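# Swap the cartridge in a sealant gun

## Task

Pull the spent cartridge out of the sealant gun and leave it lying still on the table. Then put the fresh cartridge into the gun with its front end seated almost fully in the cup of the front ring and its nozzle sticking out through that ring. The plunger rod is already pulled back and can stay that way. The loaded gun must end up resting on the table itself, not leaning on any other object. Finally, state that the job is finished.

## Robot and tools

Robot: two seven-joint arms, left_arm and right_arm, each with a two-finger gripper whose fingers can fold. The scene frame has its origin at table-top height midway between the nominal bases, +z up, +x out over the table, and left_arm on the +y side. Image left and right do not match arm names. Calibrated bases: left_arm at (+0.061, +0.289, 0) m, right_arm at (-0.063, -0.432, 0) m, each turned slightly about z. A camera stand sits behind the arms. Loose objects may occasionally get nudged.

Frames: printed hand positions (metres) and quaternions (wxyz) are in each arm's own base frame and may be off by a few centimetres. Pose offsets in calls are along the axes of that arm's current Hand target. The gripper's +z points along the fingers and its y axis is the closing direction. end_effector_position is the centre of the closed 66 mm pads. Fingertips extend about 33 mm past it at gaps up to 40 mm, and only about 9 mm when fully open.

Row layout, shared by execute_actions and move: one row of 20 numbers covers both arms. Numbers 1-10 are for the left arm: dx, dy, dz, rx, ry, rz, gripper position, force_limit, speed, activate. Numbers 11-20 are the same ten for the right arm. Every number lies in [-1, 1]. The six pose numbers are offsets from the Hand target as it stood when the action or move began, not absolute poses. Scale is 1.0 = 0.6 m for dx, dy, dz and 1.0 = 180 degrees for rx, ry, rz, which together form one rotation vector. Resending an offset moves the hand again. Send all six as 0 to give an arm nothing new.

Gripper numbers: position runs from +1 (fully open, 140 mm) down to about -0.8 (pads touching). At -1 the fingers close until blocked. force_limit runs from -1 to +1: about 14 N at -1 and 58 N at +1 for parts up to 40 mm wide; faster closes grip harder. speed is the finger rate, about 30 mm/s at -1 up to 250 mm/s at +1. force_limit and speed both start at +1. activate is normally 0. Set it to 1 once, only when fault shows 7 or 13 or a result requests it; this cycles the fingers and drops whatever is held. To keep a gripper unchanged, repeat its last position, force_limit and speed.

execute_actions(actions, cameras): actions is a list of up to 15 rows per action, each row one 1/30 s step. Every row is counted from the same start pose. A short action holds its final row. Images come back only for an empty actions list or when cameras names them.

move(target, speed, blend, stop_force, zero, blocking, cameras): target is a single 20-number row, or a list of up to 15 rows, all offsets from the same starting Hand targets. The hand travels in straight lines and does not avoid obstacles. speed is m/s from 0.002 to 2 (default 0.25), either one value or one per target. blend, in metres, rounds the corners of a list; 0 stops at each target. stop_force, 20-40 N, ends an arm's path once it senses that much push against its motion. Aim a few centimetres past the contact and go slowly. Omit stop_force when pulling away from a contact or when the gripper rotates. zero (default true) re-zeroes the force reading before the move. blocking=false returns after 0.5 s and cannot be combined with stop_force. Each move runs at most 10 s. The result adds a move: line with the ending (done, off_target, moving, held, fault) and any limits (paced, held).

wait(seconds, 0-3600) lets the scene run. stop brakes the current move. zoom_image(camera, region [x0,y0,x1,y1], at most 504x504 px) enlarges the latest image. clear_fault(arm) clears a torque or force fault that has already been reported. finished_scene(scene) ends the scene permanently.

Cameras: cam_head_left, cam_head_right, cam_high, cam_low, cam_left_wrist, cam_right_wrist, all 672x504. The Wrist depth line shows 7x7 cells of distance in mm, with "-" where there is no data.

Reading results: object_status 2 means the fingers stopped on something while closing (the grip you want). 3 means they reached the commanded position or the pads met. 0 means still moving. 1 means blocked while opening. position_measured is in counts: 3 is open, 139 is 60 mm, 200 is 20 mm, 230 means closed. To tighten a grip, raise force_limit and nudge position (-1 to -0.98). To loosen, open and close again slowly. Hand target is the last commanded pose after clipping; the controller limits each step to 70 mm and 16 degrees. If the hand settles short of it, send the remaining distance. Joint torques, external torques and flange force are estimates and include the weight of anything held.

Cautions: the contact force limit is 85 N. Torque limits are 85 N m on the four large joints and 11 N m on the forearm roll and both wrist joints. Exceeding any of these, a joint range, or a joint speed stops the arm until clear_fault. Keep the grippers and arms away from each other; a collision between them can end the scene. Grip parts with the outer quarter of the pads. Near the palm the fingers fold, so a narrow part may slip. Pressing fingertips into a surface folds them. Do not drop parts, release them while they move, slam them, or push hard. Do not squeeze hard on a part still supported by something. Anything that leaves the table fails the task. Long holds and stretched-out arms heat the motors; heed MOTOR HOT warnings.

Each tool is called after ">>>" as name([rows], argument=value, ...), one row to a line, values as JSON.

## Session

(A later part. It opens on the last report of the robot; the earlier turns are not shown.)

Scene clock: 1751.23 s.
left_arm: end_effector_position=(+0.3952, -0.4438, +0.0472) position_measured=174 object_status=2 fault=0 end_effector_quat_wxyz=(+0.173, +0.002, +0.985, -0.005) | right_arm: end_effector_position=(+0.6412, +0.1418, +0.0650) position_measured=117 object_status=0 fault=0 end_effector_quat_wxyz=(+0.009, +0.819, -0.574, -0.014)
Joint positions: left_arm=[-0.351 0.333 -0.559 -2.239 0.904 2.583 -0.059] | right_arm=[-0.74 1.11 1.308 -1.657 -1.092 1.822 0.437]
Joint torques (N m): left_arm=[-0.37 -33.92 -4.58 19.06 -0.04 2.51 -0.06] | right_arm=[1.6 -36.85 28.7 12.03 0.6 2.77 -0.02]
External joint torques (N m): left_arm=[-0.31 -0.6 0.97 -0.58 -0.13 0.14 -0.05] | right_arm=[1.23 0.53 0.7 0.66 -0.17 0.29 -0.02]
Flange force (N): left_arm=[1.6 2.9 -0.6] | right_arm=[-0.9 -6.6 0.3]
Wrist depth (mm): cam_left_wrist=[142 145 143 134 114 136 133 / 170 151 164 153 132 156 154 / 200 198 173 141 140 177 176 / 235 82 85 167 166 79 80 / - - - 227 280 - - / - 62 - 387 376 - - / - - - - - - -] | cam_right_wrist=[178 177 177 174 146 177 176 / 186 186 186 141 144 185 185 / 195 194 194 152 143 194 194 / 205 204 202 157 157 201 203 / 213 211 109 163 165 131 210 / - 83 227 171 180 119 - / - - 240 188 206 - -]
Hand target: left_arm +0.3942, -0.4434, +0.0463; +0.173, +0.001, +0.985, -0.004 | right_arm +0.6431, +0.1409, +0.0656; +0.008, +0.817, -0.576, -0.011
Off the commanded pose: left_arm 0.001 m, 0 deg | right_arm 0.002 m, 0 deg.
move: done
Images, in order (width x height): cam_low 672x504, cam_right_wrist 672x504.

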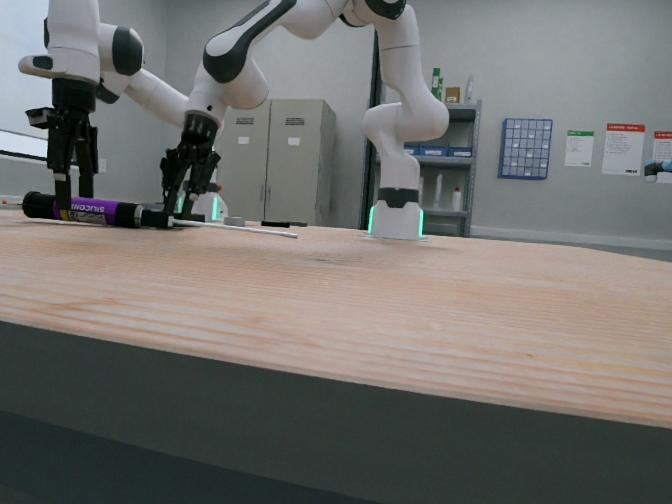

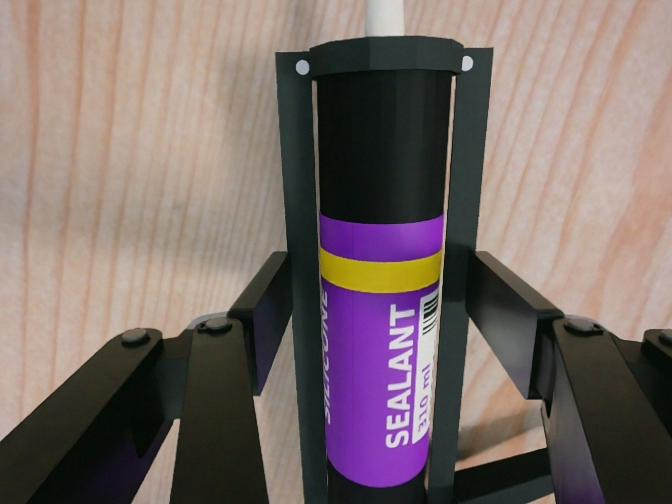

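>>> move([
  [0,0,0,0,0,0,-1,0.0,-1,0,0,0,-0.1,0,0,0,0.1,0.3,-1,0],
  [0,0,0,0,0,0,-1,0.0,-1,0,0,0,-0.3,0,0,0,0.1,0.3,-1,0],
], speed=[0.06,0.15], blend=[0.01,0], cameras=["cam_right_wrist","cam_low"])

>>> zoom_image(camera="cam_right_wrist", region=[200, 0, 500, 300])

>>> zoom_image(camera="cam_low", region=[0, 120, 240, 260])

Scene clock: 1760.70 s.
left_arm: end_effector_position=(+0.3952, -0.4438, +0.0472) position_measured=174 object_status=2 fault=0 end_effector_quat_wxyz=(+0.173, +0.002, +0.985, -0.005) | right_arm: end_effector_position=(+0.6490, +0.1402, +0.2453) position_measured=117 object_status=3 fault=0 end_effector_quat_wxyz=(+0.007, +0.814, -0.581, -0.009)
Joint positions: left_arm=[-0.351 0.333 -0.559 -2.239 0.904 2.583 -0.059] | right_arm=[-0.714 0.947 1.484 -1.428 -0.927 1.539 0.359]
Joint velocities: left_arm=[within noise] | right_arm=[0 0.001 -0.001 0.001 -0.002 -0.003 -0.008]
Joint torques (N m): left_arm=[-0.34 -33.9 -4.58 19.05 -0.04 2.5 -0.01] | right_arm=[2.06 -35.03 26.38 15.04 0.94 2.43 -0.29]
External joint torques (N m): left_arm=[-0.47 -0.4 0.83 -0.8 -0.11 0.12 0] | right_arm=[1.84 1.28 1.61 1.23 0.15 -0.04 -0.3]
Flange force (N): left_arm=[1.9 2.8 -0.4] | right_arm=[-0.5 -12.2 -4.2]
Wrist depth (mm): cam_left_wrist=[143 145 144 134 114 136 133 / 169 151 164 153 131 156 154 / 201 198 173 140 140 177 177 / 236 82 85 167 167 79 80 / - - - 228 282 - - / - 62 - 383 378 - - / - - - - - - -] | cam_right_wrist=[347 346 345 345 343 344 343 / 362 359 359 356 357 357 358 / 379 379 379 350 373 376 372 / 399 399 392 365 386 389 392 / 416 409 109 399 395 131 403 / - 83 443 440 399 110 - / - - 467 464 459 - -]
Hand target: left_arm +0.3942, -0.4434, +0.0463; +0.173, +0.001, +0.985, -0.004 | right_arm +0.6480, +0.1409, +0.2455; +0.008, +0.817, -0.576, -0.011
Off the commanded pose: left_arm 0.001 m, 0 deg | right_arm 0.001 m, 1 deg.
move: done
Images, in order (width x height): cam_low 672x504, cam_right_wrist 672x504.

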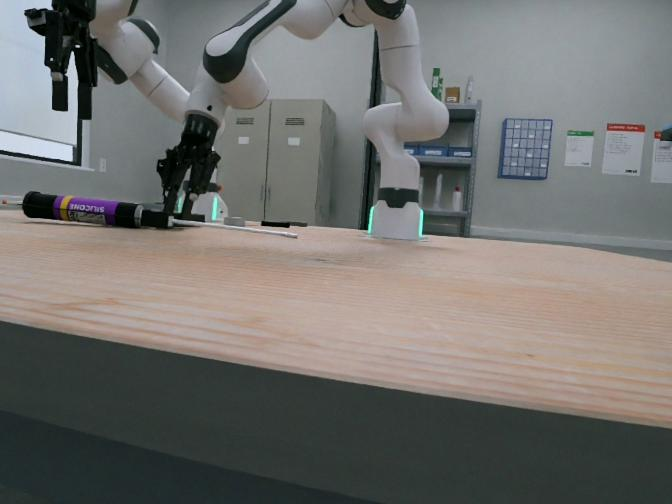

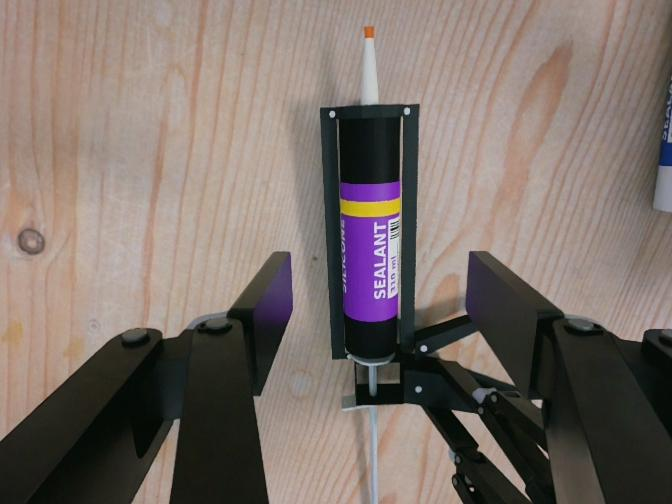

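Scaled by 1.680.

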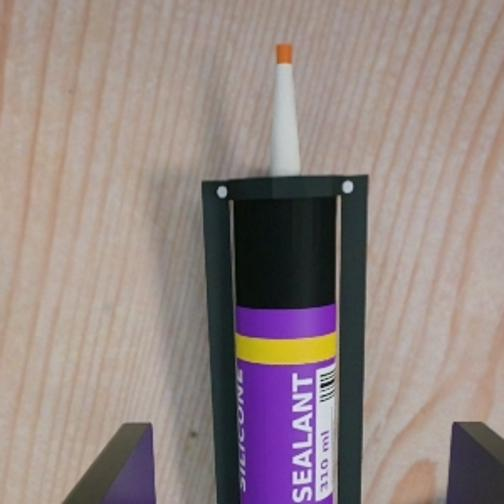

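Scaled by 2.100.

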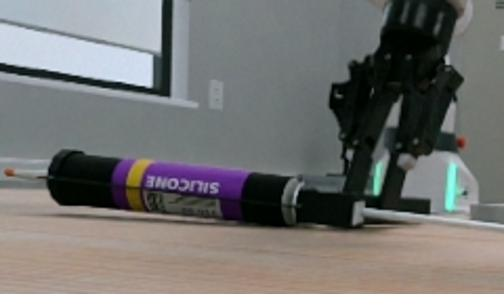

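>>> move(target=[0,0,0,0,0,0,-0.2,0.0,-1,0,0,0,0,0,0,0,0.1,0.3,-1,0])

>>> wait(seconds=1)

>>> move([
  [0,0,-0.1,0,0,0,-0.2,0.0,-1,0,0,0,0,0,0,0,0.1,0.3,-1,0],
  [0,0,-0.35,0,0,0,-0.2,0.0,-1,0,0,0,0,0,0,0,0.1,0.3,-1,0],
], speed=[0.06,0.2], blend=[0.01,0], cameras=["cam_high","cam_low","cam_right_wrist","cam_left_wrist"])

>>> zoom_image(camera="cam_low", region=[0, 120, 320, 260])

Scene clock: 1773.27 s.
left_arm: end_effector_position=(+0.3949, -0.4440, +0.0471) position_measured=154 object_status=0 fault=0 end_effector_quat_wxyz=(+0.173, +0.002, +0.985, -0.005) | right_arm: end_effector_position=(+0.6487, +0.1402, +0.2453) position_measured=117 object_status=3 fault=0 end_effector_quat_wxyz=(+0.007, +0.815, -0.580, -0.010)
Joint positions: left_arm=[-0.351 0.333 -0.559 -2.239 0.904 2.583 -0.059] | right_arm=[-0.713 0.947 1.484 -1.428 -0.927 1.538 0.357]
Joint torques (N m): left_arm=[-0.32 -33.99 -4.55 19.12 0 2.51 -0.05] | right_arm=[2.03 -35.05 26.43 14.96 0.92 2.42 -0.35]
External joint torques (N m): left_arm=[-0.43 -0.46 0.88 -0.75 -0.07 0.12 -0.04] | right_arm=[2.12 1.29 1.69 0.94 0.15 -0.05 -0.35]
Flange force (N): left_arm=[2.0 2.8 -0.3] | right_arm=[-0.9 -11.8 -3.9]
Wrist depth (mm): cam_left_wrist=[140 145 143 134 115 136 133 / 169 152 164 153 132 157 154 / 201 197 165 146 145 175 177 / 235 78 81 174 172 84 82 / - 69 - 215 278 - - / - 65 - 383 372 - - / - - - 536 525 - -] | cam_right_wrist=[345 346 345 344 342 343 341 / 361 362 362 355 355 358 355 / 381 380 378 370 371 377 374 / 399 398 393 368 386 389 390 / 416 409 108 407 393 131 405 / - 83 440 443 403 - - / - - 465 463 461 - -]
Hand target: left_arm +0.3942, -0.4434, +0.0463; +0.173, +0.001, +0.985, -0.004 | right_arm +0.6480, +0.1409, +0.2455; +0.008, +0.817, -0.576, -0.011
Off the commanded pose: left_arm 0.001 m, 0 deg | right_arm 0.001 m, 0 deg.
move: done

Scene clock: 1774.27 s.
left_arm: end_effector_position=(+0.3949, -0.4440, +0.0471) position_measured=154 object_status=3 fault=0 end_effector_quat_wxyz=(+0.173, +0.002, +0.985, -0.005) | right_arm: end_effector_position=(+0.6487, +0.1402, +0.2453) position_measured=117 object_status=3 fault=0 end_effector_quat_wxyz=(+0.007, +0.815, -0.580, -0.010)
Joint positions: left_arm=[-0.351 0.333 -0.559 -2.239 0.904 2.583 -0.059] | right_arm=[-0.713 0.947 1.484 -1.428 -0.927 1.538 0.357]
Joint torques (N m): left_arm=[-0.22 -33.95 -4.47 19.15 0.02 2.49 -0.04] | right_arm=[2.02 -34.97 26.5 14.97 0.91 2.42 -0.36]
External joint torques (N m): left_arm=[-0.23 -0.45 1.05 -0.65 -0.06 0.11 -0.03] | right_arm=[1.7 1.47 1.58 1.16 0.11 -0.07 -0.36]
Flange force (N): left_arm=[1.6 2.8 0.0] | right_arm=[-0.3 -11.6 -3.8]
Wrist depth (mm): cam_left_wrist=[140 145 143 134 115 136 133 / 168 152 164 153 132 156 154 / 200 197 165 146 145 175 177 / 235 78 81 174 172 84 82 / - 69 - 214 279 - - / - 65 - 385 375 - - / - - - 586 567 - -] | cam_right_wrist=[349 347 343 343 344 341 343 / 362 362 361 354 356 357 356 / 379 379 381 368 373 373 375 / 399 397 395 368 387 391 393 / 418 409 108 409 395 131 404 / - 83 440 439 403 - - / - - 467 462 459 - -]
Hand target: left_arm +0.3942, -0.4434, +0.0463; +0.173, +0.001, +0.985, -0.004 | right_arm +0.6480, +0.1409, +0.2455; +0.008, +0.817, -0.576, -0.011
Tool commands: left_gripper/position=-0.2 left_gripper/force_limit=+0.0 left_gripper/speed=-1.0 left_gripper/activate=+0.0 right_gripper/position=+0.1 right_gripper/force_limit=+0.3 right_gripper/speed=-1.0 right_gripper/activate=+0.0
Off the commanded pose: left_arm 0.001 m, 0 deg | right_arm 0.001 m, 0 deg.
wait: 1.00 s; at rest by 0.17 s

Scene clock: 1777.37 s.
left_arm: end_effector_position=(+0.3233, -0.4419, +0.2445) position_measured=154 object_status=3 fault=0 end_effector_quat_wxyz=(+0.174, -0.001, +0.985, -0.005) | right_arm: end_effector_position=(+0.6487, +0.1403, +0.2453) position_measured=117 object_status=3 fault=0 end_effector_quat_wxyz=(+0.007, +0.815, -0.580, -0.010)
Joint positions: left_arm=[-0.38 -0.213 -0.665 -2.276 0.22 2.283 0.393] | right_arm=[-0.713 0.947 1.484 -1.428 -0.927 1.538 0.357]
Joint velocities: left_arm=[0 0.002 0 0 0 0 0.006] | right_arm=[within noise]
Joint torques (N m): left_arm=[-0.58 -18.82 5.31 23.86 0.11 2.74 0.29] | right_arm=[2.04 -35.04 26.52 14.95 0.93 2.42 -0.36]
External joint torques (N m): left_arm=[-0.56 0.41 1.49 -0.24 -0.57 0.02 0.3] | right_arm=[2.18 1.34 1.75 0.9 0.16 -0.06 -0.36]
Flange force (N): left_arm=[-0.5 4.4 -1.4] | right_arm=[-1.0 -11.8 -3.9]
Wrist depth (mm): cam_left_wrist=[342 339 332 320 319 315 310 / 400 389 384 355 365 356 348 / 476 450 425 388 156 400 406 / 552 78 81 521 513 84 82 / - 69 - 658 652 - - / - 65 - - 804 - - / - - - - - - -] | cam_right_wrist=[346 345 344 343 344 342 342 / 363 360 362 353 356 358 357 / 379 381 378 373 372 375 370 / 401 398 395 367 385 390 393 / 416 410 108 410 393 131 406 / - 83 442 440 420 - - / - - 467 469 466 - -]
Hand target: left_arm +0.3228, -0.4416, +0.2438; +0.173, +0.001, +0.985, -0.004 | right_arm +0.6480, +0.1409, +0.2455; +0.008, +0.817, -0.576, -0.011
Off the commanded pose: left_arm 0.001 m, 0 deg | right_arm 0.001 m, 0 deg.
move: done
Images, in order (width x height): cam_high 672x504, cam_low 672x504, cam_left_wrist 672x504, cam_right_wrist 672x504.

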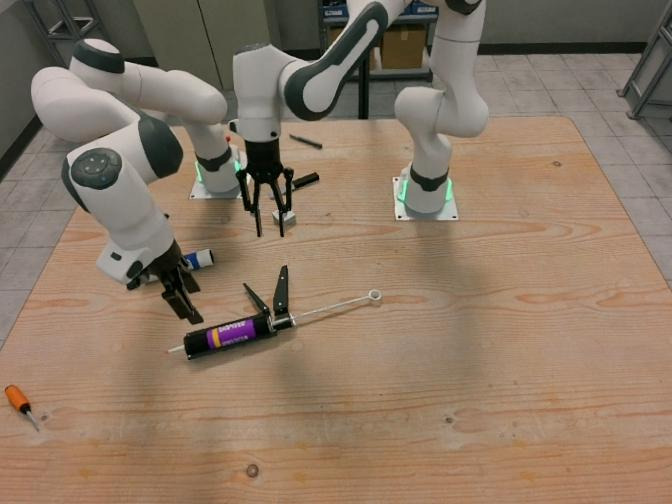

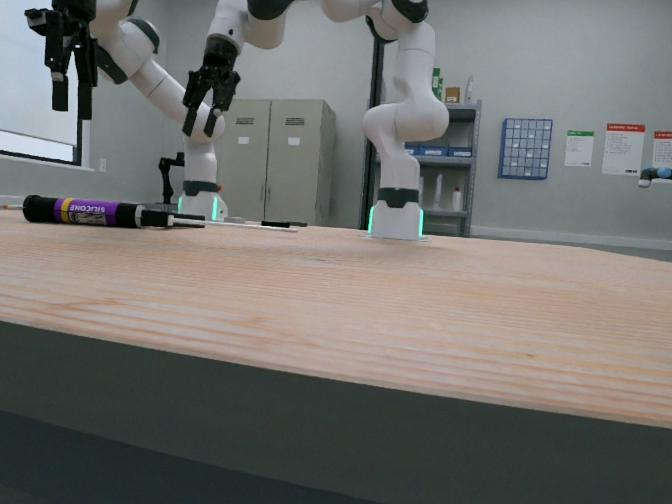

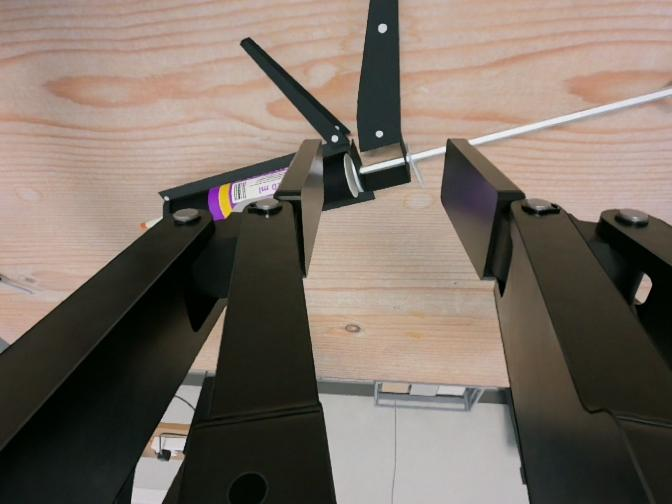

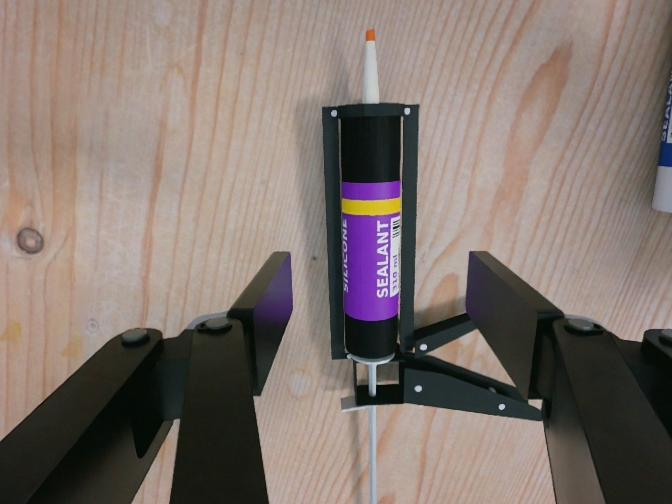

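Scaled by 1.575.

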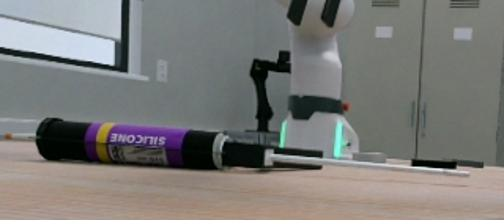

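>>> finished_scene(scene=2)

The scene is finished: the task was done.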